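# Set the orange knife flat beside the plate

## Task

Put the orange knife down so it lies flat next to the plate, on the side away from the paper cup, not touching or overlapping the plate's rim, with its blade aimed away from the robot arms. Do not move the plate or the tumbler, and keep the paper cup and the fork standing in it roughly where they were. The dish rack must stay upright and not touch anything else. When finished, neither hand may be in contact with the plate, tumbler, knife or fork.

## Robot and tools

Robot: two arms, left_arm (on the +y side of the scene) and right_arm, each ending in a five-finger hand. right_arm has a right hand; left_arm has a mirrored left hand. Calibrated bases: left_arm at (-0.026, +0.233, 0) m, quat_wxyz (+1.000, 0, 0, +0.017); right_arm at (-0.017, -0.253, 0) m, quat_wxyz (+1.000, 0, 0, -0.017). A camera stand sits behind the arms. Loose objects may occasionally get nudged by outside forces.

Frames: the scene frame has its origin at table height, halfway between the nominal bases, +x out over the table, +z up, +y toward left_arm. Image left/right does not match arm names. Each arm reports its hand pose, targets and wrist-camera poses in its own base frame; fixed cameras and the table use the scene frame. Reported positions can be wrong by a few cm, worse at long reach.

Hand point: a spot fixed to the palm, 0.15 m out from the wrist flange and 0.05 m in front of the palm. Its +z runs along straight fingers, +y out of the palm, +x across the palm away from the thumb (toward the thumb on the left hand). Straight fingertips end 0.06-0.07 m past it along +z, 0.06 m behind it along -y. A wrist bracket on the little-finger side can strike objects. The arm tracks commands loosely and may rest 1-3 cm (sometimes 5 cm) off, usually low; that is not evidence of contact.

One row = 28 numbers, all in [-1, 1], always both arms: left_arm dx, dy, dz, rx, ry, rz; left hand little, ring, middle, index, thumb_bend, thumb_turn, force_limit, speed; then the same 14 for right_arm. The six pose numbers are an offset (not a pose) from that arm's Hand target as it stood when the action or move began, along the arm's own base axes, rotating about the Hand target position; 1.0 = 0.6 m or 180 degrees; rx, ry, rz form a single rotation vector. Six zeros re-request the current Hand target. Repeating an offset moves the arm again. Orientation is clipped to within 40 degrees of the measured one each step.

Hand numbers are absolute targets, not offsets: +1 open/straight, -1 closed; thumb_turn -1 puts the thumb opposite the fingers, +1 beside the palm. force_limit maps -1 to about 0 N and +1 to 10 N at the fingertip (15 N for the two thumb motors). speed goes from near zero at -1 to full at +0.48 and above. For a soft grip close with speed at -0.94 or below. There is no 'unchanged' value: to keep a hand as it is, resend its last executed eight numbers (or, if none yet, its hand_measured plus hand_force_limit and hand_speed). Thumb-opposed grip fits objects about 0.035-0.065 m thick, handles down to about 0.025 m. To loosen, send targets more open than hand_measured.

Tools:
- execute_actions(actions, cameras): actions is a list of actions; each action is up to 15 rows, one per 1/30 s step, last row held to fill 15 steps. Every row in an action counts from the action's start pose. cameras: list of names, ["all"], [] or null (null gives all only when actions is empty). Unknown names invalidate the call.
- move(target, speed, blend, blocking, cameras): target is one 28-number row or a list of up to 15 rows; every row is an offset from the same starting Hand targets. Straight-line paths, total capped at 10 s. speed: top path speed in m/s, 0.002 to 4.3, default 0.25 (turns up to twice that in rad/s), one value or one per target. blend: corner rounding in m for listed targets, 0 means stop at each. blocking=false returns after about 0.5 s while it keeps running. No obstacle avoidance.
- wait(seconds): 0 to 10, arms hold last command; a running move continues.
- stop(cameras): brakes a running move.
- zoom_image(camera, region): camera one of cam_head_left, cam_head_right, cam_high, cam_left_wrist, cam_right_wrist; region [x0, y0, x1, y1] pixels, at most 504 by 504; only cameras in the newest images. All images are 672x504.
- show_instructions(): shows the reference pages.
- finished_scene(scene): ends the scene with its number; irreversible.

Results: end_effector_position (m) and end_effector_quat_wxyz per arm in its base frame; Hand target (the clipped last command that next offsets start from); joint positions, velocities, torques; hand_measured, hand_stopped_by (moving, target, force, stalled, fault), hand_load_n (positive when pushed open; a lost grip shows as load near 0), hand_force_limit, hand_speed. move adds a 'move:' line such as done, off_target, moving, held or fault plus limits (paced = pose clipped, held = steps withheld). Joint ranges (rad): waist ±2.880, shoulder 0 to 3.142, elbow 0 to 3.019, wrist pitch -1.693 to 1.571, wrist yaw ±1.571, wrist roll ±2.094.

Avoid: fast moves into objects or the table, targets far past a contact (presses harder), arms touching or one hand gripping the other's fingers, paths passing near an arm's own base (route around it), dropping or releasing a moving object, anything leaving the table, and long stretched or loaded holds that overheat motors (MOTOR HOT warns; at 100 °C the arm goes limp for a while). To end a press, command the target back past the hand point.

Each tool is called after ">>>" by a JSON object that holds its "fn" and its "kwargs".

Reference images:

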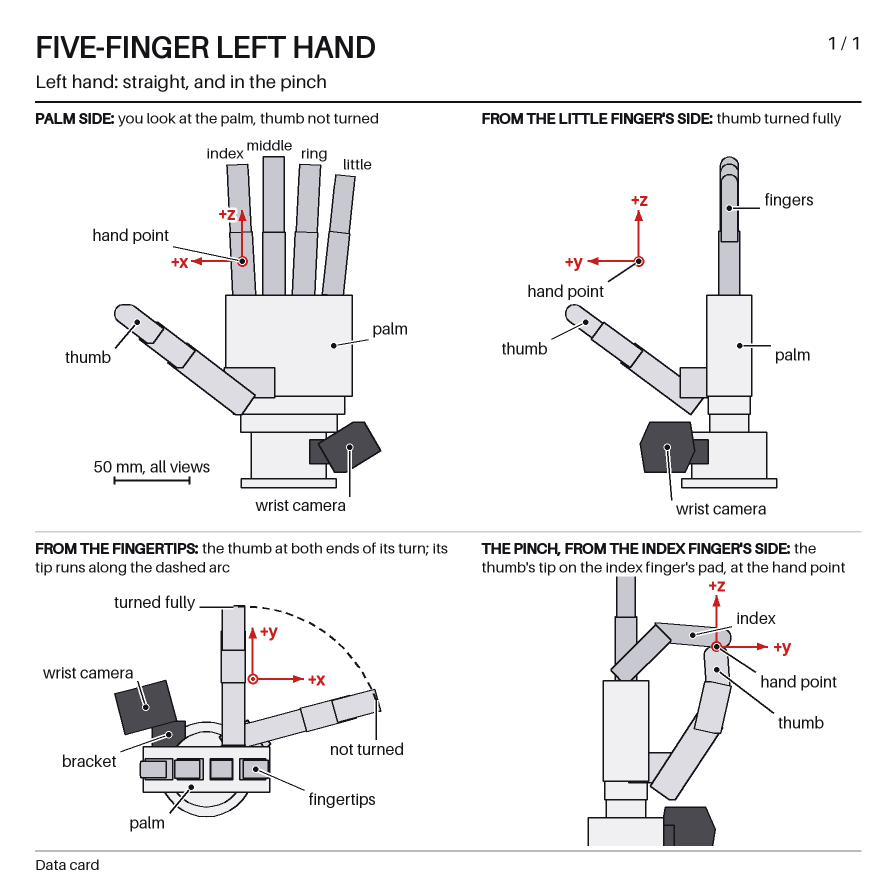

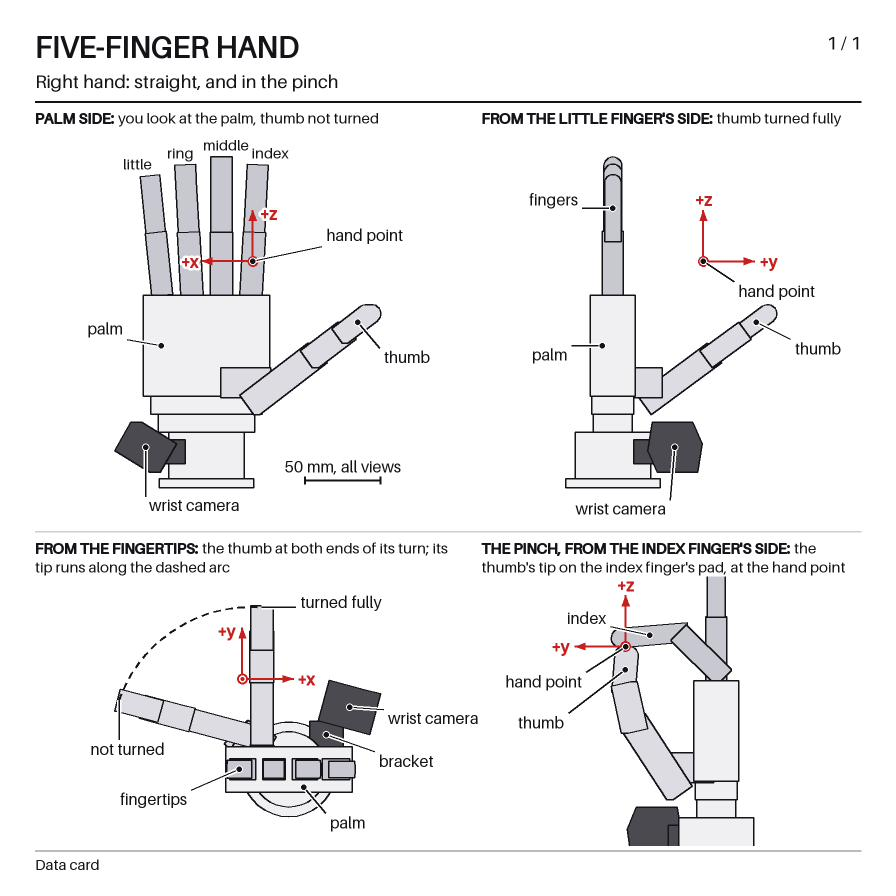

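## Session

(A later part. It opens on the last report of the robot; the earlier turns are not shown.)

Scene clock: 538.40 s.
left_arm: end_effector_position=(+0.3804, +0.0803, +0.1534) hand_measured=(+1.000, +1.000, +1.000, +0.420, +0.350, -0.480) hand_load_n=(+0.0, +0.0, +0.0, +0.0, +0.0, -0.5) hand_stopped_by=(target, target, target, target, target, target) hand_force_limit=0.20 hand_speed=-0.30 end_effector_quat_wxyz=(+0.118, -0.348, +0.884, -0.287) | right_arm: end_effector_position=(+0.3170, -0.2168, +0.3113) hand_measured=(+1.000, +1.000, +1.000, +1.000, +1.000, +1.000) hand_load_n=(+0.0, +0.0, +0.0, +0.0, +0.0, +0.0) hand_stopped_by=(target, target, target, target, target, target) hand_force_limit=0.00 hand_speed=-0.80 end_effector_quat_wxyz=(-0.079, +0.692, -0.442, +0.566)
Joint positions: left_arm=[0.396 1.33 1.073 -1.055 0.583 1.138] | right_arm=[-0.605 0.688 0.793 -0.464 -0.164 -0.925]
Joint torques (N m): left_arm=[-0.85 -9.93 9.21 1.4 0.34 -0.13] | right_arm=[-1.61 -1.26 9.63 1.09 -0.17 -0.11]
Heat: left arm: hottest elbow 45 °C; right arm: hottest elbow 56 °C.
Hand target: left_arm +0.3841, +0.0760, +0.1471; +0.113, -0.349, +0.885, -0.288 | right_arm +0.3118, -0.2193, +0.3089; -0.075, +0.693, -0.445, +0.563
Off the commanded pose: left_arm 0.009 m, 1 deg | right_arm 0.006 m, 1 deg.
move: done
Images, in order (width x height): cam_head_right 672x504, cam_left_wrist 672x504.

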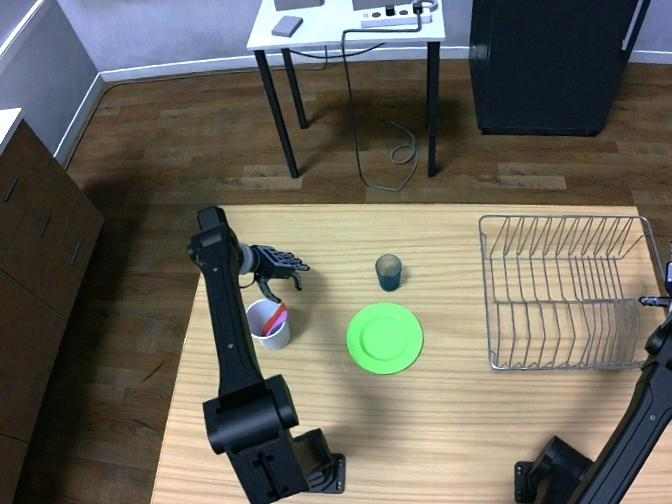

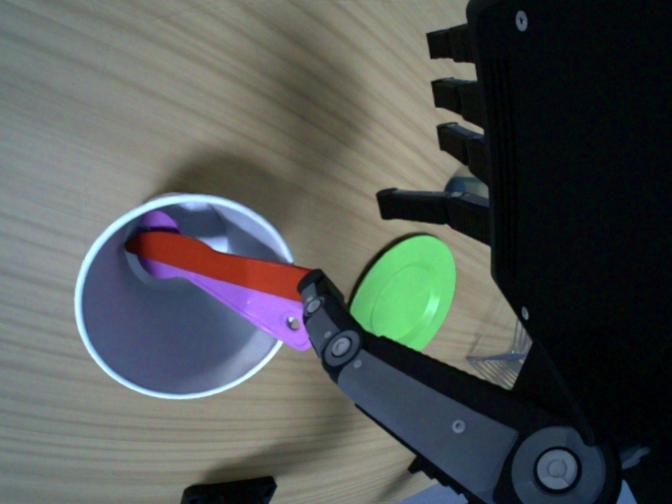

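>>> {"fn": "move", "kwargs": {"target": [[-0.008,0.0,-0.004,0,0,0,1,1,1,0.3,0.35,-0.48,0.2,-0.3,0,0,0,0,0,0,1,1,1,1,1,1,0,-0.8]], "cameras": ["cam_left_wrist","cam_high"], "speed": 0.06}}

>>> {"fn": "zoom_image", "kwargs": {"camera": "cam_left_wrist", "region": [130, 130, 450, 390]}}

Scene clock: 551.43 s.
left_arm: end_effector_position=(+0.3760, +0.0784, +0.1476) hand_measured=(+1.000, +1.000, +1.000, +0.300, +0.350, -0.480) hand_load_n=(+0.0, +0.0, +0.0, +0.0, +0.0, +0.0) hand_stopped_by=(target, target, target, target, target, target) hand_force_limit=0.20 hand_speed=-0.30 end_effector_quat_wxyz=(+0.113, -0.351, +0.884, -0.288) | right_arm: end_effector_position=(+0.3170, -0.2168, +0.3113) hand_measured=(+1.000, +1.000, +1.000, +1.000, +1.000, +1.000) hand_load_n=(+0.0, +0.0, +0.0, +0.0, +0.0, +0.0) hand_stopped_by=(target, target, target, target, target, target) hand_force_limit=0.00 hand_speed=-0.80 end_effector_quat_wxyz=(-0.079, +0.692, -0.442, +0.566)
Joint positions: left_arm=[0.396 1.33 1.058 -1.052 0.583 1.137] | right_arm=[-0.605 0.688 0.793 -0.464 -0.164 -0.925]
Joint torques (N m): left_arm=[-0.5 -10.64 9.16 1.43 0.41 -0.09] | right_arm=[-1.67 -1.03 9.66 1.03 -0.21 -0.04]
Heat: left arm: hottest elbow 44 °C; right arm: hottest elbow 56 °C.
Hand target: left_arm +0.3792, +0.0760, +0.1446; +0.113, -0.349, +0.885, -0.288 | right_arm +0.3118, -0.2193, +0.3089; -0.075, +0.693, -0.445, +0.563
Off the commanded pose: left_arm 0.005 m, 0 deg | right_arm 0.006 m, 1 deg.
move: done
Images, in order (width x height): cam_high 672x504, cam_left_wrist 672x504.

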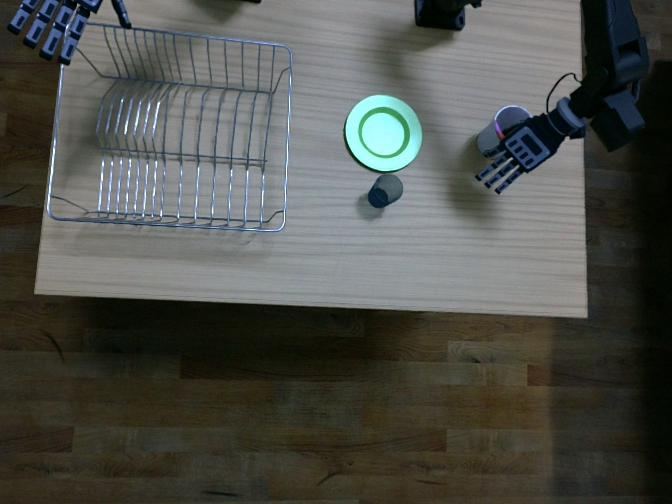

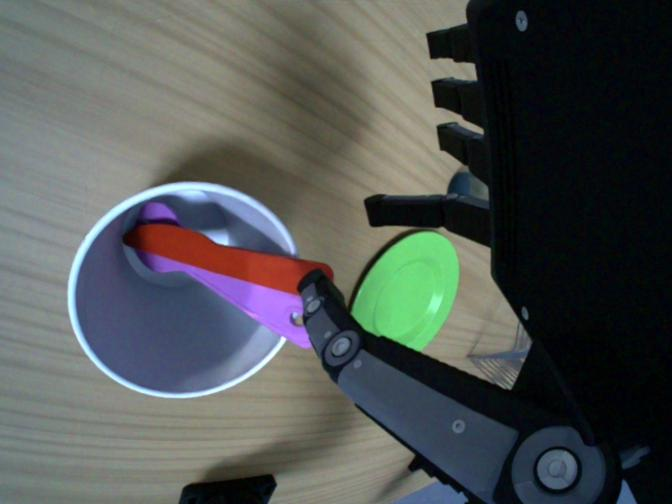

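Scaled by 1.575 from the camera's 672x504 image, which has a finer 960x720 frame.

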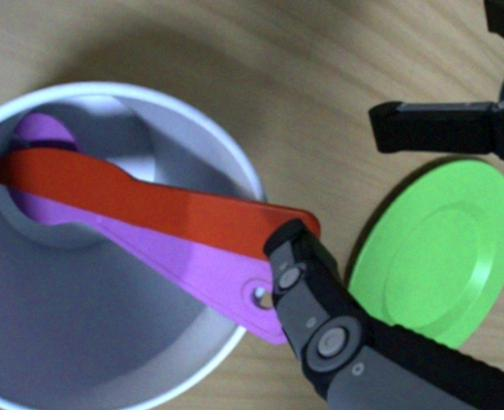

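>>> {"fn": "move", "kwargs": {"target": [[0.0,-0.008,-0.005,0,0,0,1,1,1,0.2,0.35,-0.48,0.2,-0.3,0,0,0,0,0,0,1,1,1,1,1,1,0,-0.8]], "cameras": ["cam_left_wrist","cam_head_right"], "speed": 0.06}}

>>> {"fn": "zoom_image", "kwargs": {"camera": "cam_left_wrist", "region": [130, 130, 450, 390]}}

>>> {"fn": "zoom_image", "kwargs": {"camera": "cam_head_right", "region": [220, 220, 340, 360]}}

Scene clock: 563.50 s.
left_arm: end_effector_position=(+0.3761, +0.0759, +0.1435) hand_measured=(+1.000, +1.000, +1.000, +0.200, +0.350, -0.480) hand_load_n=(+0.0, +0.0, +0.0, +0.0, +0.0, +0.0) hand_stopped_by=(target, target, target, target, target, target) hand_force_limit=0.20 hand_speed=-0.30 end_effector_quat_wxyz=(+0.113, -0.351, +0.884, -0.288) | right_arm: end_effector_position=(+0.3170, -0.2168, +0.3113) hand_measured=(+1.000, +1.000, +1.000, +1.000, +1.000, +1.000) hand_load_n=(+0.0, +0.0, +0.0, +0.0, +0.0, +0.0) hand_stopped_by=(target, target, target, target, target, target) hand_force_limit=0.00 hand_speed=-0.80 end_effector_quat_wxyz=(-0.079, +0.692, -0.442, +0.566)
Joint positions: left_arm=[0.39 1.33 1.047 -1.036 0.582 1.13] | right_arm=[-0.605 0.688 0.793 -0.464 -0.164 -0.925]
Joint torques (N m): left_arm=[-0.67 -10.93 9.13 1.28 0.36 -0.16] | right_arm=[-2.02 -1.55 9.5 0.99 -0.19 -0.03]
Heat: left arm: hottest elbow 43 °C; right arm: hottest elbow 56 °C.
Hand target: left_arm +0.3793, +0.0713, +0.1417; +0.113, -0.349, +0.885, -0.288 | right_arm +0.3118, -0.2193, +0.3089; -0.075, +0.693, -0.445, +0.563
Off the commanded pose: left_arm 0.006 m, 0 deg | right_arm 0.006 m, 1 deg.
move: done
Images, in order (width x height): cam_head_right 672x504, cam_left_wrist 672x504.

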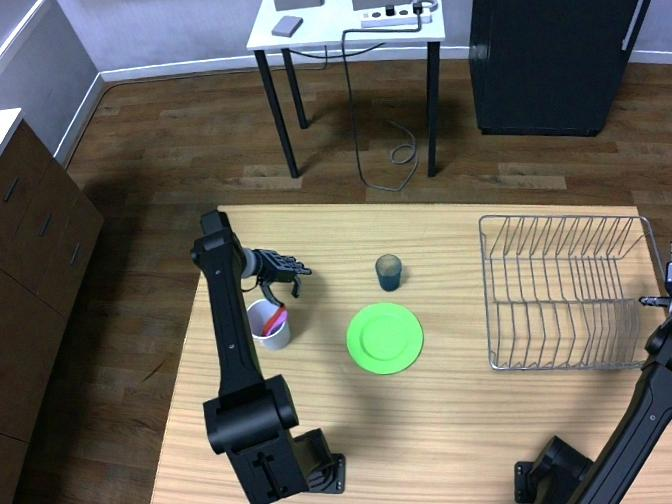

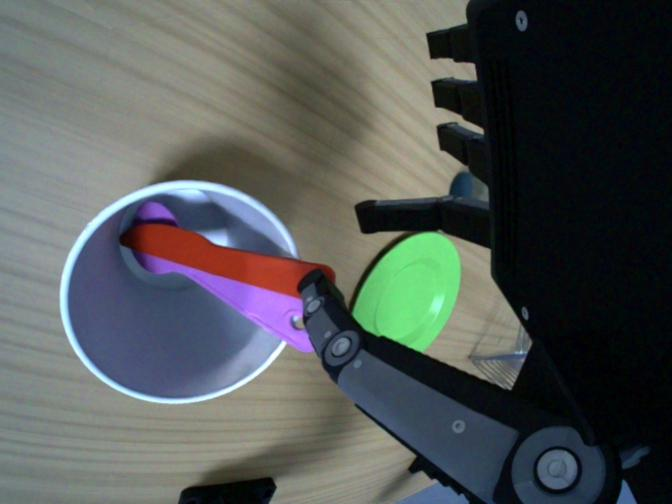

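Scaled by 1.575 from the camera's 672x504 image, which has a finer 960x720 frame.

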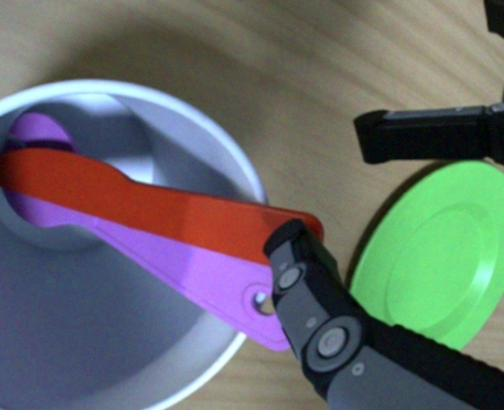

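Scaled by 3.600 from the camera's 672x504 image, which has a finer 960x720 frame.

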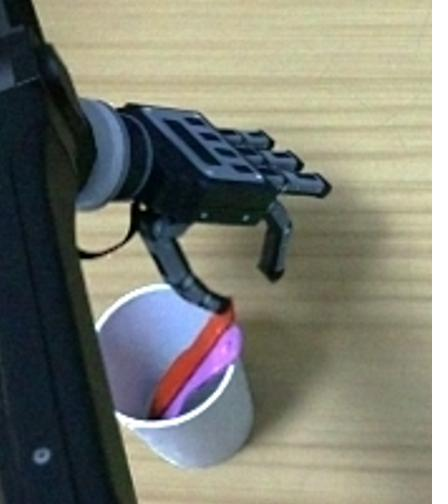

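>>> {"fn": "move", "kwargs": {"target": [[0.0,0,0,0,0,0,1,1,1,-0.5,0.35,-0.48,0.2,-0.75,0,0,0,0,0,0,1,1,1,1,1,1,0,-0.8]], "cameras": ["cam_left_wrist","cam_head_right"], "speed": 0.06}}

>>> {"fn": "zoom_image", "kwargs": {"camera": "cam_left_wrist", "region": [130, 130, 450, 390]}}

>>> {"fn": "zoom_image", "kwargs": {"camera": "cam_head_right", "region": [220, 220, 340, 360]}}

Scene clock: 575.53 s.
left_arm: end_effector_position=(+0.3761, +0.0758, +0.1435) hand_measured=(+1.000, +1.000, +1.000, -0.498, +0.352, -0.480) hand_load_n=(+0.0, +0.0, +0.0, +5.5, +5.0, +0.5) hand_stopped_by=(target, target, target, target, target, target) hand_force_limit=0.20 hand_speed=-0.75 end_effector_quat_wxyz=(+0.113, -0.351, +0.884, -0.288) | right_arm: end_effector_position=(+0.3170, -0.2168, +0.3113) hand_measured=(+1.000, +1.000, +1.000, +1.000, +1.000, +1.000) hand_load_n=(+0.0, +0.0, +0.0, +0.0, +0.0, +0.0) hand_stopped_by=(target, target, target, target, target, target) hand_force_limit=0.00 hand_speed=-0.80 end_effector_quat_wxyz=(-0.079, +0.692, -0.442, +0.566)
Joint positions: left_arm=[0.39 1.33 1.047 -1.036 0.582 1.129] | right_arm=[-0.605 0.688 0.793 -0.464 -0.164 -0.925]
Joint torques (N m): left_arm=[-0.91 -10.99 9.14 1.39 0.36 -0.14] | right_arm=[-1.96 -0.85 9.52 0.91 -0.13 0.01]
Heat: left arm: hottest elbow 42 °C; right arm: hottest elbow 56 °C.
Hand target: left_arm +0.3793, +0.0712, +0.1418; +0.113, -0.349, +0.885, -0.288 | right_arm +0.3118, -0.2193, +0.3089; -0.075, +0.693, -0.445, +0.563
Off the commanded pose: left_arm 0.006 m, 0 deg | right_arm 0.006 m, 1 deg.
move: done
Images, in order (width x height): cam_head_right 672x504, cam_left_wrist 672x504.

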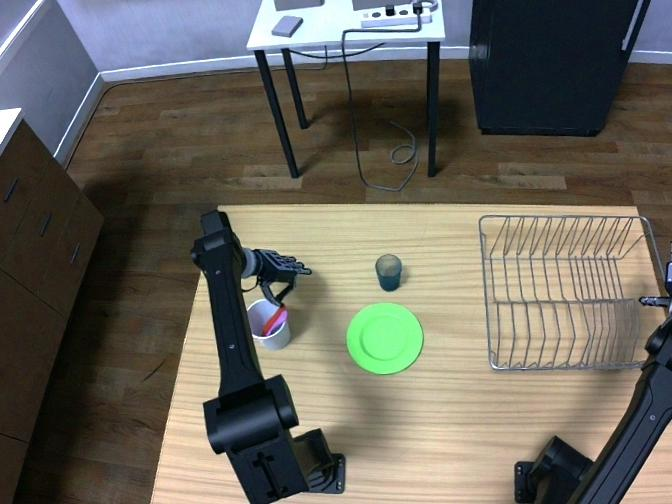

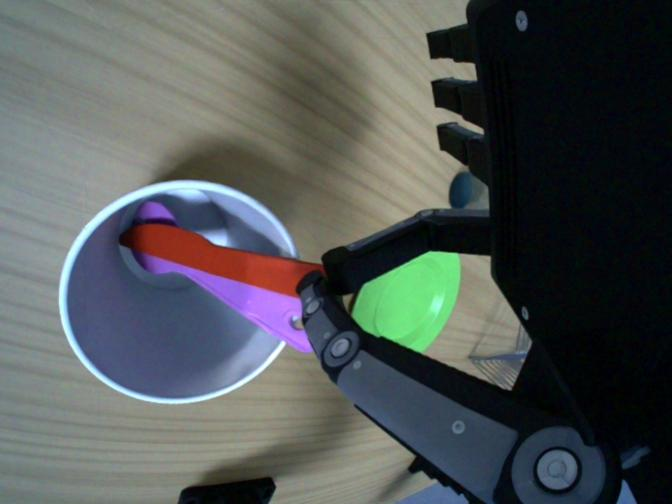

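Scaled by 1.575 from the camera's 672x504 image, which has a finer 960x720 frame.

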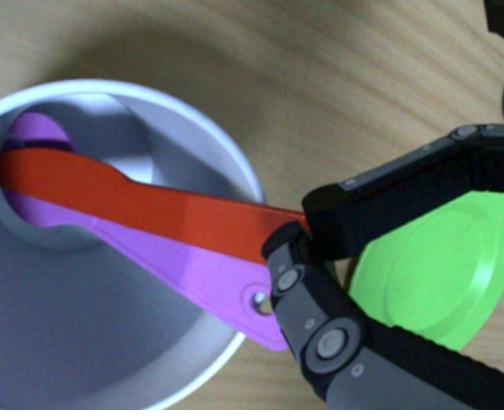

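Scaled by 3.600 from the camera's 672x504 image, which has a finer 960x720 frame.

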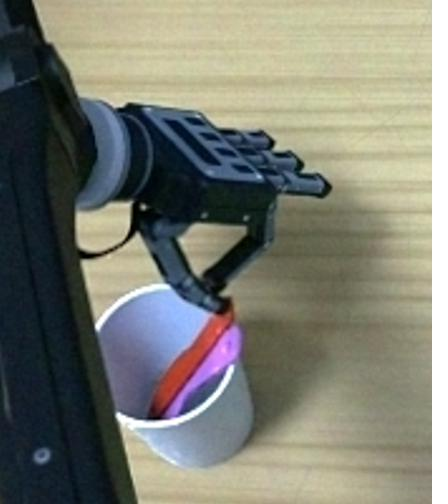

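>>> {"fn": "move", "kwargs": {"target": [[0,0,0,0,0,0,1,1,1,0.42,0.2,-0.48,0.2,-0.2,0,0,0,0,0,0,1,1,1,1,1,1,0,-0.8],[-0.006,0.02,-0.0135,0,0,0,1,1,1,0.42,0.2,-0.48,0.2,-0.2,0,0,0,0,0,0,1,1,1,1,1,1,0,-0.8]], "cameras": ["cam_left_wrist","cam_head_right"], "speed": 0.05}}

>>> {"fn": "zoom_image", "kwargs": {"camera": "cam_left_wrist", "region": [130, 130, 450, 390]}}

>>> {"fn": "zoom_image", "kwargs": {"camera": "cam_head_right", "region": [220, 220, 340, 360]}}

Scene clock: 601.20 s.
left_arm: end_effector_position=(+0.3738, +0.0764, +0.1403) hand_measured=(+1.000, +1.000, +1.000, +0.420, +0.324, -0.480) hand_load_n=(+0.0, +0.0, +0.0, +0.0, +0.0, +0.0) hand_stopped_by=(target, target, target, target, force, target) hand_force_limit=0.20 hand_speed=-0.20 end_effector_quat_wxyz=(+0.112, -0.347, +0.885, -0.288) | right_arm: end_effector_position=(+0.3170, -0.2168, +0.3113) hand_measured=(+1.000, +1.000, +1.000, +1.000, +1.000, +1.000) hand_load_n=(+0.0, +0.0, -0.5, +0.0, +0.0, +0.0) hand_stopped_by=(target, target, target, target, target, target) hand_force_limit=0.00 hand_speed=-0.80 end_effector_quat_wxyz=(-0.079, +0.692, -0.442, +0.566)
Joint positions: left_arm=[0.393 1.33 1.038 -1.035 0.584 1.143] | right_arm=[-0.605 0.688 0.793 -0.464 -0.164 -0.925]
Joint torques (N m): left_arm=[1.49 -9.88 9.01 1.4 0.58 0.08] | right_arm=[-2.08 -1.61 9.52 0.73 -0.19 -0.01]
Heat: left arm: hottest elbow 41 °C; right arm: hottest elbow 56 °C.
Hand target: left_arm +0.3755, +0.0831, +0.1335; +0.112, -0.349, +0.885, -0.288 | right_arm +0.3118, -0.2193, +0.3089; -0.075, +0.693, -0.445, +0.563
Off the commanded pose: left_arm 0.010 m, 0 deg | right_arm 0.006 m, 1 deg.
move: done
Images, in order (width x height): cam_head_right 672x504, cam_left_wrist 672x504.

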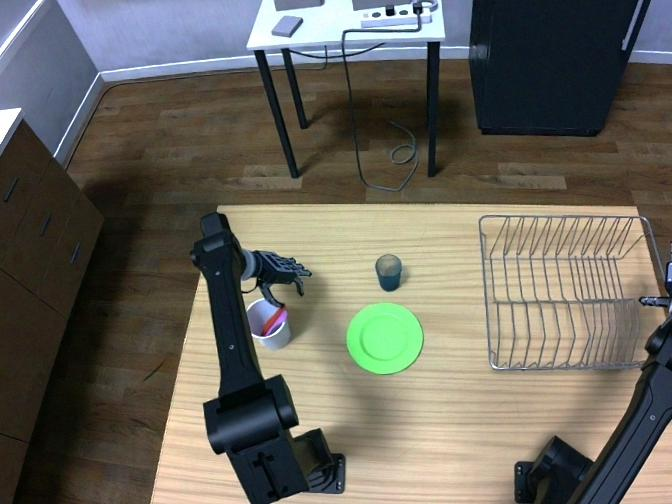

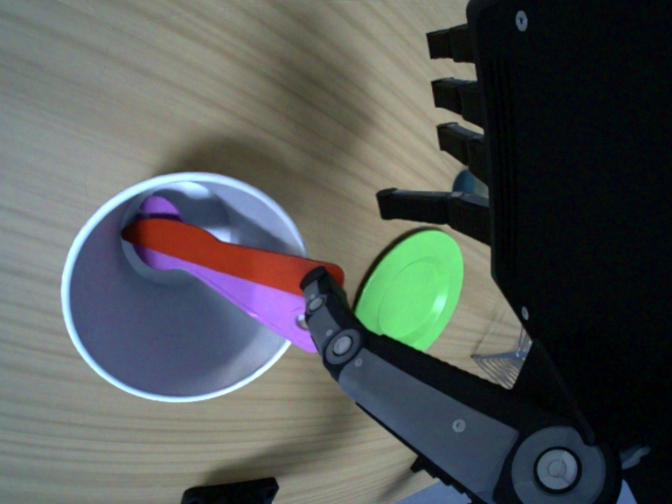

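Scaled by 1.575 from the camera's 672x504 image, which has a finer 960x720 frame.

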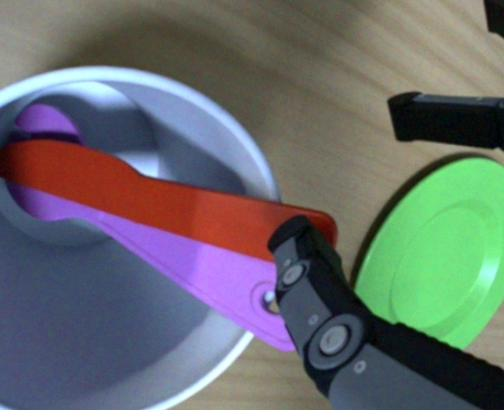

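Scaled by 3.600 from the camera's 672x504 image, which has a finer 960x720 frame.

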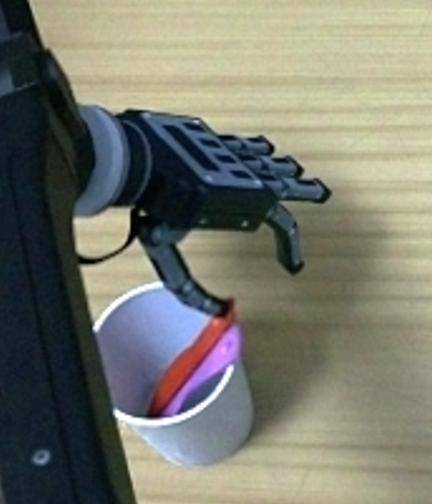

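>>> {"fn": "wait", "kwargs": {"seconds": 0, "cameras": ["cam_high","cam_left_wrist","cam_head_left"]}}

>>> {"fn": "zoom_image", "kwargs": {"camera": "cam_left_wrist", "region": [130, 130, 450, 390]}}

>>> {"fn": "zoom_image", "kwargs": {"camera": "cam_high", "region": [440, 60, 600, 180]}}

Scene clock: 635.63 s.
left_arm: end_effector_position=(+0.3737, +0.0766, +0.1403) hand_measured=(+1.000, +1.000, +1.000, +0.420, +0.324, -0.480) hand_load_n=(+0.0, +0.0, +0.0, +0.0, +0.0, +0.0) hand_stopped_by=(target, target, target, target, force, target) hand_force_limit=0.20 hand_speed=-0.20 end_effector_quat_wxyz=(+0.112, -0.347, +0.886, -0.288) | right_arm: end_effector_position=(+0.3170, -0.2168, +0.3113) hand_measured=(+1.000, +1.000, +1.000, +1.000, +1.000, +1.000) hand_load_n=(+0.0, +0.0, +0.0, +0.0, +0.0, +0.0) hand_stopped_by=(target, target, target, target, target, target) hand_force_limit=0.00 hand_speed=-0.80 end_effector_quat_wxyz=(-0.079, +0.692, -0.442, +0.566)
Joint positions: left_arm=[0.394 1.33 1.038 -1.035 0.584 1.143] | right_arm=[-0.605 0.688 0.793 -0.464 -0.164 -0.925]
Joint torques (N m): left_arm=[1.03 -9.76 9.06 1.39 0.59 0.1] | right_arm=[-1.32 -0.67 9.58 1.18 -0.16 -0.04]
Heat: left arm: hottest elbow 43 °C; right arm: hottest elbow 56 °C.
Hand target: left_arm +0.3755, +0.0832, +0.1335; +0.112, -0.349, +0.885, -0.288 | right_arm +0.3118, -0.2193, +0.3089; -0.075, +0.693, -0.445, +0.563
Off the commanded pose: left_arm 0.010 m, 0 deg | right_arm 0.006 m, 1 deg.
Images, in order (width x height): cam_head_left 672x504, cam_high 672x504, cam_left_wrist 672x504.

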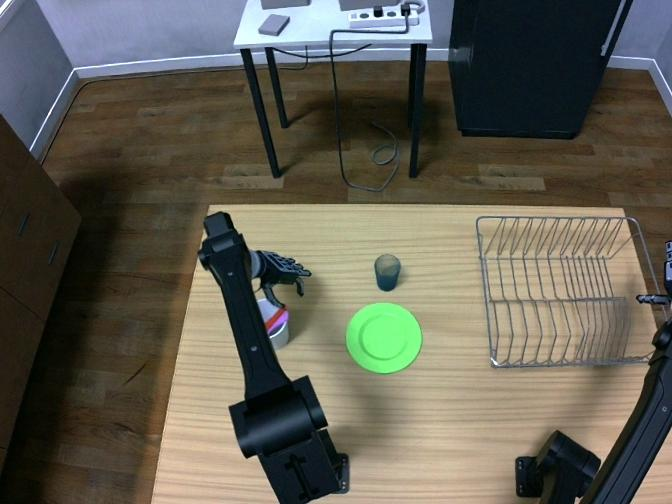

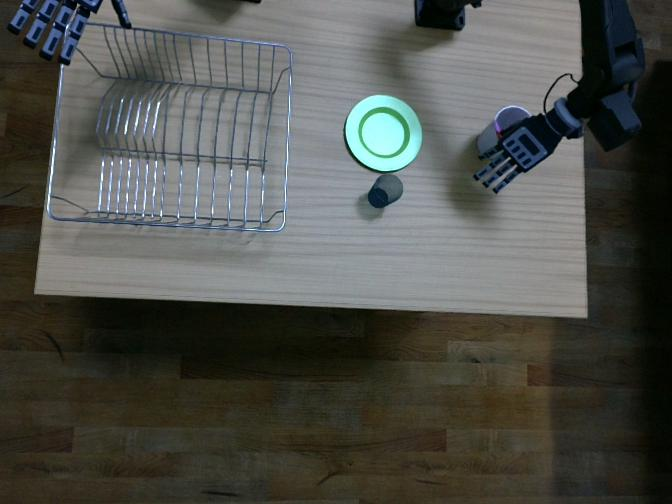

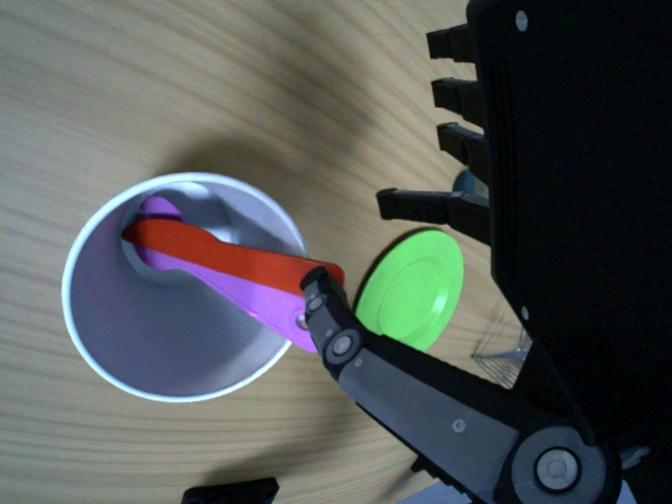

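Scaled by 1.575 from the camera's 672x504 image, which has a finer 960x720 frame.

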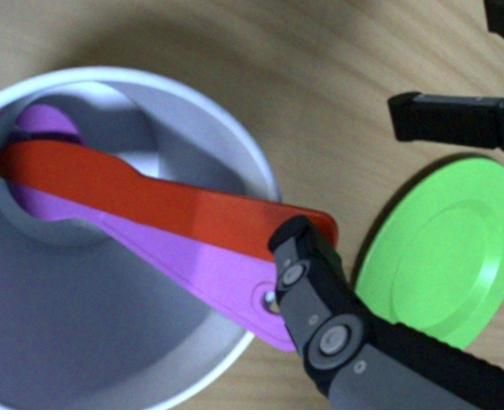

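Scaled by 3.150 from the camera's 672x504 image, which has a finer 960x720 frame.

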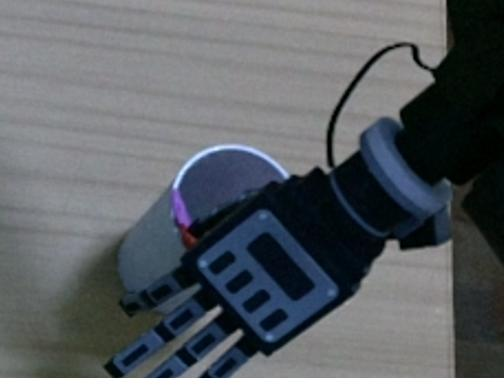

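>>> {"fn": "move", "kwargs": {"target": [[0,0,0,0,0,0,1,1,1,0.42,0.42,-0.48,0.2,-0.2,0,0,0,0,0,0,1,1,1,1,1,1,0,-0.8],[-0.007,0.007,-0.011,0,0,0,1,1,1,0.42,0.42,-0.48,0.2,-0.2,0,0,0,0,0,0,1,1,1,1,1,1,0,-0.8]], "speed": 0.05, "cameras": ["cam_left_wrist"]}}

>>> {"fn": "zoom_image", "kwargs": {"camera": "cam_left_wrist", "region": [130, 130, 450, 390]}}

Scene clock: 664.63 s.
left_arm: end_effector_position=(+0.3695, +0.0809, +0.1336) hand_measured=(+1.000, +1.000, +1.000, +0.420, +0.420, -0.480) hand_load_n=(+0.0, +0.0, +0.0, +0.0, +0.0, +0.0) hand_stopped_by=(target, target, target, target, target, target) hand_force_limit=0.20 hand_speed=-0.20 end_effector_quat_wxyz=(+0.112, -0.348, +0.885, -0.288) | right_arm: end_effector_position=(+0.3170, -0.2168, +0.3113) hand_measured=(+1.000, +1.000, +1.000, +1.000, +1.000, +1.000) hand_load_n=(+0.0, +0.0, +0.0, +0.0, +0.0, +0.0) hand_stopped_by=(target, target, target, target, target, target) hand_force_limit=0.00 hand_speed=-0.80 end_effector_quat_wxyz=(-0.079, +0.692, -0.442, +0.566)
Joint positions: left_arm=[0.408 1.331 1.022 -1.026 0.588 1.159] | right_arm=[-0.605 0.688 0.793 -0.464 -0.164 -0.925]
Joint torques (N m): left_arm=[0.97 -9.82 9.03 1.35 0.59 0.11] | right_arm=[-2.2 -1.26 9.77 1.16 -0.19 -0.07]
Heat: left arm: hottest elbow 43 °C; right arm: hottest elbow 56 °C.
Hand target: left_arm +0.3714, +0.0874, +0.1269; +0.113, -0.349, +0.885, -0.288 | right_arm +0.3118, -0.2193, +0.3089; -0.075, +0.693, -0.445, +0.563
Off the commanded pose: left_arm 0.010 m, 0 deg | right_arm 0.006 m, 1 deg.
move: done
Images, in order (width x height): cam_left_wrist 672x504.

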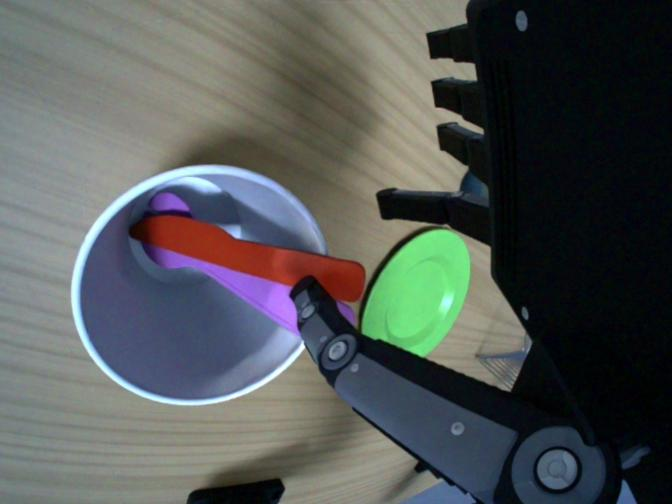

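Scaled by 1.575 from the camera's 672x504 image, which has a finer 960x720 frame.

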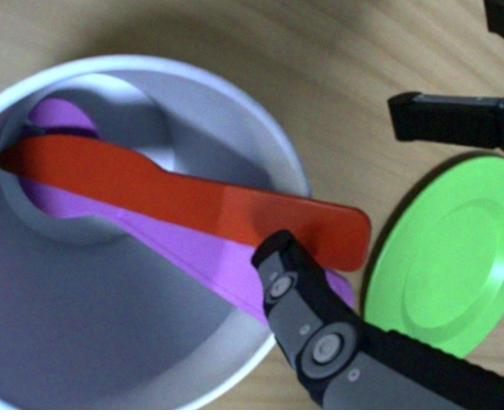

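>>> {"fn": "move", "kwargs": {"target": [[0.012,0.002,0.06,0,0,0,1,1,1,0.42,0.34,-0.48,0.2,-0.2,0,0,0,0,0,0,1,1,1,1,1,1,0,-0.8],[0.008,0.002,0.002,0,0,0,1,1,1,0.42,0.34,-0.48,0.2,-0.2,0,0,0,0,0,0,1,1,1,1,1,1,0,-0.8]], "speed": 0.05, "cameras": ["cam_left_wrist"]}}

>>> {"fn": "zoom_image", "kwargs": {"camera": "cam_left_wrist", "region": [130, 130, 450, 390]}}

Scene clock: 688.43 s.
left_arm: end_effector_position=(+0.3736, +0.0827, +0.1328) hand_measured=(+1.000, +1.000, +1.000, +0.420, +0.340, -0.480) hand_load_n=(+0.0, +0.0, +0.0, +0.0, +0.0, +0.0) hand_stopped_by=(target, target, target, target, target, target) hand_force_limit=0.20 hand_speed=-0.20 end_effector_quat_wxyz=(+0.110, -0.348, +0.885, -0.288) | right_arm: end_effector_position=(+0.3170, -0.2168, +0.3113) hand_measured=(+1.000, +1.000, +1.000, +1.000, +1.000, +1.000) hand_load_n=(+0.0, +0.0, +0.0, +0.0, +0.0, +0.0) hand_stopped_by=(target, target, target, target, target, target) hand_force_limit=0.00 hand_speed=-0.80 end_effector_quat_wxyz=(-0.079, +0.692, -0.442, +0.566)
Joint positions: left_arm=[0.408 1.347 1.034 -1.027 0.588 1.16] | right_arm=[-0.605 0.688 0.793 -0.464 -0.164 -0.925]
Joint torques (N m): left_arm=[0.79 -10.17 9.2 1.31 0.56 0.07] | right_arm=[-2.37 -1.2 9.61 1.25 -0.18 -0.05]
Heat: left arm: hottest elbow 43 °C; right arm: hottest elbow 56 °C.
Hand target: left_arm +0.3762, +0.0887, +0.1281; +0.113, -0.349, +0.885, -0.288 | right_arm +0.3118, -0.2193, +0.3089; -0.075, +0.693, -0.445, +0.563
Off the commanded pose: left_arm 0.008 m, 0 deg | right_arm 0.006 m, 1 deg.
move: done
Images, in order (width x height): cam_left_wrist 672x504.

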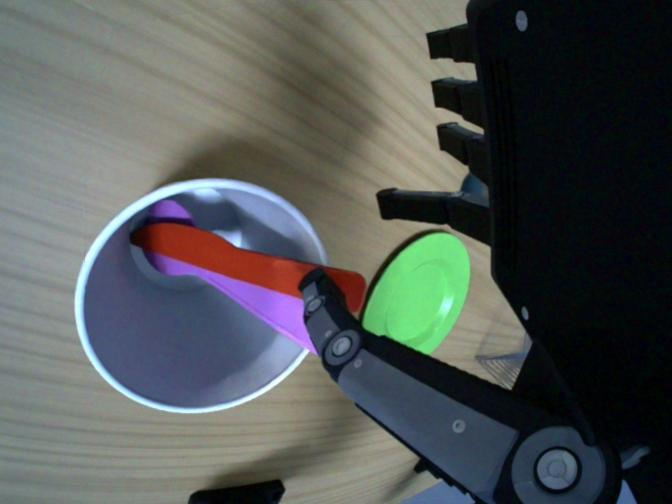

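Scaled by 1.575 from the camera's 672x504 image, which has a finer 960x720 frame.

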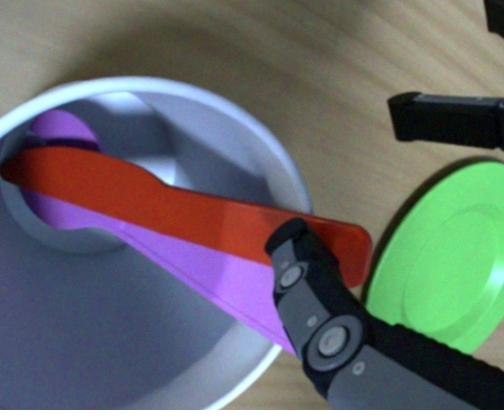

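>>> {"fn": "move", "kwargs": {"target": [[0.006,-0.006,0.06,0,0,0,1,1,1,0.42,0.34,-0.48,0.2,-0.2,0,0,0,0,0,0,1,1,1,1,1,1,0,-0.8],[0.004,-0.005,0.005,0,0,0,1,1,1,0.42,0.34,-0.48,0.2,-0.2,0,0,0,0,0,0,1,1,1,1,1,1,0,-0.8]], "speed": 0.05, "cameras": ["cam_left_wrist"]}}

>>> {"fn": "zoom_image", "kwargs": {"camera": "cam_left_wrist", "region": [130, 130, 450, 390]}}

Scene clock: 702.33 s.
left_arm: end_effector_position=(+0.3756, +0.0836, +0.1366) hand_measured=(+1.000, +1.000, +1.000, +0.420, +0.340, -0.480) hand_load_n=(+0.0, +0.0, +0.0, +0.0, +0.0, +0.0) hand_stopped_by=(target, target, target, target, target, target) hand_force_limit=0.20 hand_speed=-0.20 end_effector_quat_wxyz=(+0.114, -0.347, +0.885, -0.288) | right_arm: end_effector_position=(+0.3170, -0.2168, +0.3113) hand_measured=(+1.000, +1.000, +1.000, +1.000, +1.000, +1.000) hand_load_n=(+0.0, +0.0, +0.0, +0.0, +0.0, +0.0) hand_stopped_by=(target, target, target, target, target, target) hand_force_limit=0.00 hand_speed=-0.80 end_effector_quat_wxyz=(-0.079, +0.692, -0.442, +0.566)
Joint positions: left_arm=[0.408 1.344 1.041 -1.029 0.588 1.16] | right_arm=[-0.605 0.688 0.793 -0.464 -0.164 -0.925]
Joint torques (N m): left_arm=[0.09 -9.93 9.2 1.37 0.48 -0.04] | right_arm=[-2.08 -1.55 9.63 1.09 -0.2 -0.02]
Heat: left arm: hottest elbow 42 °C; right arm: hottest elbow 56 °C.
Hand target: left_arm +0.3786, +0.0856, +0.1311; +0.113, -0.349, +0.885, -0.288 | right_arm +0.3118, -0.2193, +0.3089; -0.075, +0.693, -0.445, +0.563
Off the commanded pose: left_arm 0.007 m, 0 deg | right_arm 0.006 m, 1 deg.
move: done
Images, in order (width x height): cam_left_wrist 672x504.

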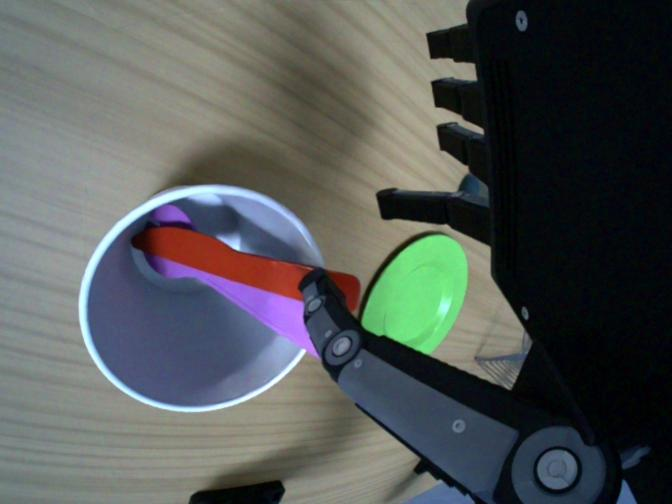

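Scaled by 1.575 from the camera's 672x504 image, which has a finer 960x720 frame.

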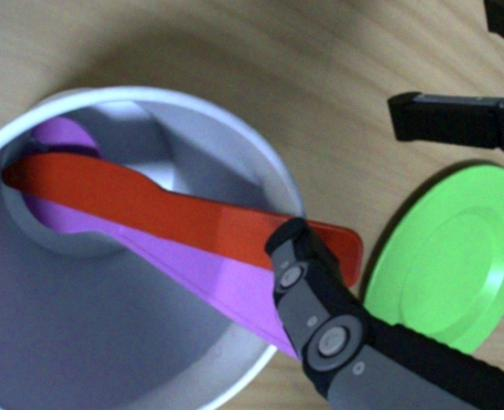

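>>> {"fn": "move", "kwargs": {"target": [[0.002,-0.012,0.045,0,0,0,1,1,1,0.42,0.34,-0.48,0.2,-0.2,0,0,0,0,0,0,1,1,1,1,1,1,0,-0.8],[0.0,-0.01,0.0,0,0,0,1,1,1,0.42,0.34,-0.48,0.2,-0.2,0,0,0,0,0,0,1,1,1,1,1,1,0,-0.8]], "speed": 0.05, "cameras": ["cam_left_wrist"]}}

>>> {"fn": "zoom_image", "kwargs": {"camera": "cam_left_wrist", "region": [130, 130, 450, 390]}}

Scene clock: 721.17 s.
left_arm: end_effector_position=(+0.3755, +0.0824, +0.1358) hand_measured=(+1.000, +1.000, +1.000, +0.420, +0.340, -0.480) hand_load_n=(+0.0, +0.0, +0.0, +0.0, +0.0, +0.0) hand_stopped_by=(target, target, target, target, target, target) hand_force_limit=0.20 hand_speed=-0.20 end_effector_quat_wxyz=(+0.115, -0.350, +0.884, -0.288) | right_arm: end_effector_position=(+0.3170, -0.2168, +0.3113) hand_measured=(+1.000, +1.000, +1.000, +1.000, +1.000, +1.000) hand_load_n=(+0.0, +0.0, +0.0, +0.0, +0.0, +0.0) hand_stopped_by=(target, target, target, target, target, target) hand_force_limit=0.00 hand_speed=-0.80 end_effector_quat_wxyz=(-0.079, +0.692, -0.442, +0.566)
Joint positions: left_arm=[0.407 1.34 1.035 -1.02 0.587 1.149] | right_arm=[-0.605 0.688 0.793 -0.464 -0.164 -0.925]
Joint torques (N m): left_arm=[-0.85 -10.4 9.05 1.46 0.36 -0.11] | right_arm=[-1.61 -1.73 9.66 1.28 -0.17 -0.05]
Heat: left arm: hottest elbow 40 °C; right arm: hottest elbow 56 °C.
Hand target: left_arm +0.3786, +0.0795, +0.1312; +0.112, -0.349, +0.885, -0.288 | right_arm +0.3118, -0.2193, +0.3089; -0.075, +0.693, -0.445, +0.563
Off the commanded pose: left_arm 0.006 m, 0 deg | right_arm 0.006 m, 1 deg.
move: done
Images, in order (width x height): cam_left_wrist 672x504.

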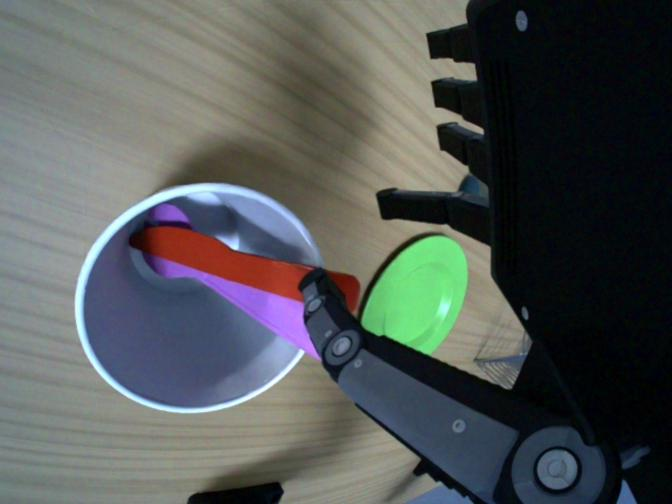

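Scaled by 1.575 from the camera's 672x504 image, which has a finer 960x720 frame.

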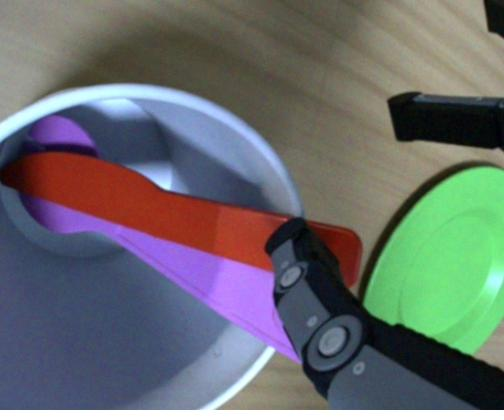

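>>> {"fn": "move", "kwargs": {"target": [0,0,0,0,0,0,1,1,1,0.12,0.3,-0.48,0.2,-0.6,0,0,0,0,0,0,1,1,1,1,1,1,0,-0.8], "speed": 0.05, "cameras": ["cam_left_wrist"]}}

>>> {"fn": "zoom_image", "kwargs": {"camera": "cam_left_wrist", "region": [130, 130, 450, 390]}}

Scene clock: 729.00 s.
left_arm: end_effector_position=(+0.3756, +0.0825, +0.1359) hand_measured=(+1.000, +1.000, +1.000, +0.120, +0.300, -0.480) hand_load_n=(+0.0, +0.0, +0.0, +0.0, +0.0, +0.0) hand_stopped_by=(target, target, target, target, target, target) hand_force_limit=0.20 hand_speed=-0.60 end_effector_quat_wxyz=(+0.115, -0.350, +0.884, -0.288) | right_arm: end_effector_position=(+0.3170, -0.2168, +0.3113) hand_measured=(+1.000, +1.000, +1.000, +1.000, +1.000, +1.000) hand_load_n=(+0.0, -0.5, +0.0, +0.0, +0.0, +0.0) hand_stopped_by=(target, target, target, target, target, target) hand_force_limit=0.00 hand_speed=-0.80 end_effector_quat_wxyz=(-0.079, +0.692, -0.442, +0.566)
Joint positions: left_arm=[0.407 1.34 1.035 -1.02 0.587 1.149] | right_arm=[-0.605 0.688 0.793 -0.464 -0.164 -0.925]
Joint torques (N m): left_arm=[-0.62 -10.4 9.06 1.37 0.37 -0.09] | right_arm=[-1.79 -1.96 9.59 0.95 -0.14 -0.07]
Heat: left arm: hottest elbow 40 °C; right arm: hottest elbow 56 °C.
Hand target: left_arm +0.3787, +0.0796, +0.1312; +0.113, -0.349, +0.885, -0.288 | right_arm +0.3118, -0.2193, +0.3089; -0.075, +0.693, -0.445, +0.563
Off the commanded pose: left_arm 0.006 m, 0 deg | right_arm 0.006 m, 1 deg.
move: done
Images, in order (width x height): cam_left_wrist 672x504.

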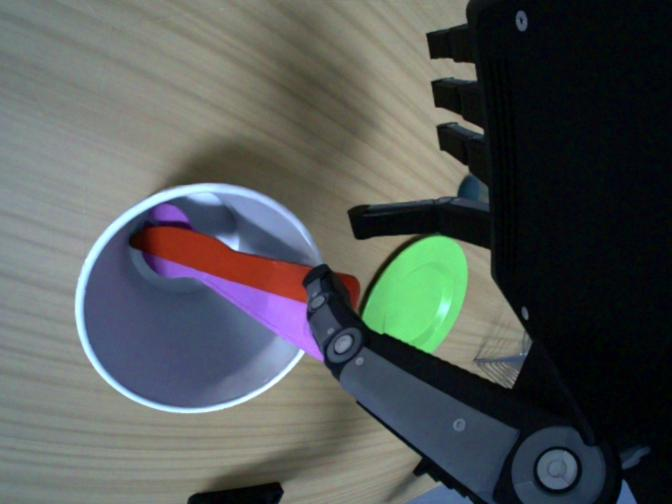

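Scaled by 1.575 from the camera's 672x504 image, which has a finer 960x720 frame.

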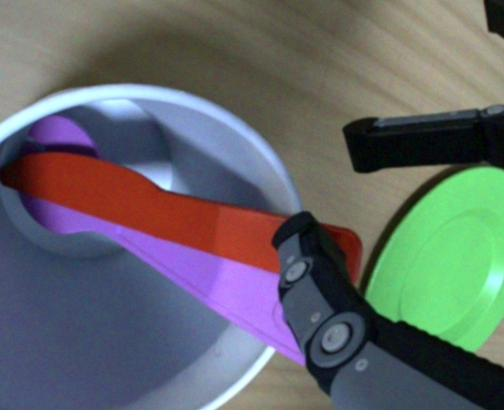

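>>> {"fn": "move", "kwargs": {"target": [0,0,0,0,0,0,1,1,1,-0.06,0.28,-0.48,0.2,-0.6,0,0,0,0,0,0,1,1,1,1,1,1,0,-0.8], "speed": 0.05, "cameras": ["cam_left_wrist"]}}

>>> {"fn": "zoom_image", "kwargs": {"camera": "cam_left_wrist", "region": [230, 180, 400, 320]}}

Scene clock: 737.07 s.
left_arm: end_effector_position=(+0.3756, +0.0825, +0.1359) hand_measured=(+1.000, +1.000, +1.000, -0.060, +0.280, -0.480) hand_load_n=(+0.0, -0.5, +0.0, +0.0, +0.0, +0.0) hand_stopped_by=(target, target, target, target, target, target) hand_force_limit=0.20 hand_speed=-0.60 end_effector_quat_wxyz=(+0.115, -0.350, +0.884, -0.288) | right_arm: end_effector_position=(+0.3170, -0.2168, +0.3113) hand_measured=(+1.000, +1.000, +1.000, +1.000, +1.000, +1.000) hand_load_n=(+0.0, +0.0, +0.0, +0.0, +0.0, +0.0) hand_stopped_by=(target, target, target, target, target, target) hand_force_limit=0.00 hand_speed=-0.80 end_effector_quat_wxyz=(-0.079, +0.692, -0.442, +0.566)
Joint positions: left_arm=[0.407 1.34 1.035 -1.02 0.587 1.149] | right_arm=[-0.605 0.688 0.793 -0.464 -0.164 -0.925]
Joint torques (N m): left_arm=[-0.62 -10.34 9.06 1.36 0.38 -0.09] | right_arm=[-2.78 -1.73 9.69 1.21 -0.14 -0.05]
Heat: left arm: hottest elbow 40 °C; right arm: hottest elbow 56 °C.
Hand target: left_arm +0.3787, +0.0796, +0.1312; +0.113, -0.349, +0.885, -0.288 | right_arm +0.3118, -0.2193, +0.3089; -0.075, +0.693, -0.445, +0.563
Off the commanded pose: left_arm 0.006 m, 0 deg | right_arm 0.006 m, 1 deg.
move: done
Images, in order (width x height): cam_left_wrist 672x504.

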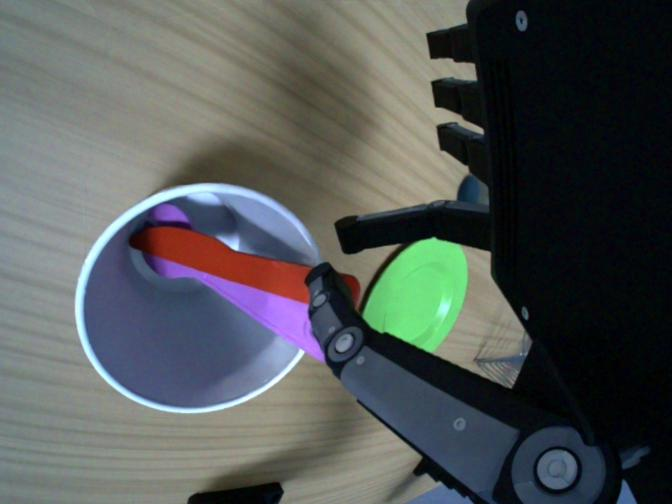

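Scaled by 2.965 from the camera's 672x504 image, which has a finer 960x720 frame.

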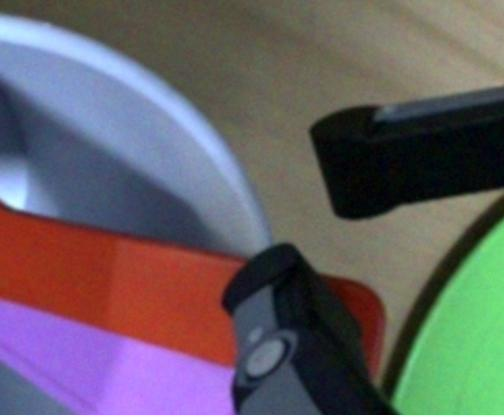

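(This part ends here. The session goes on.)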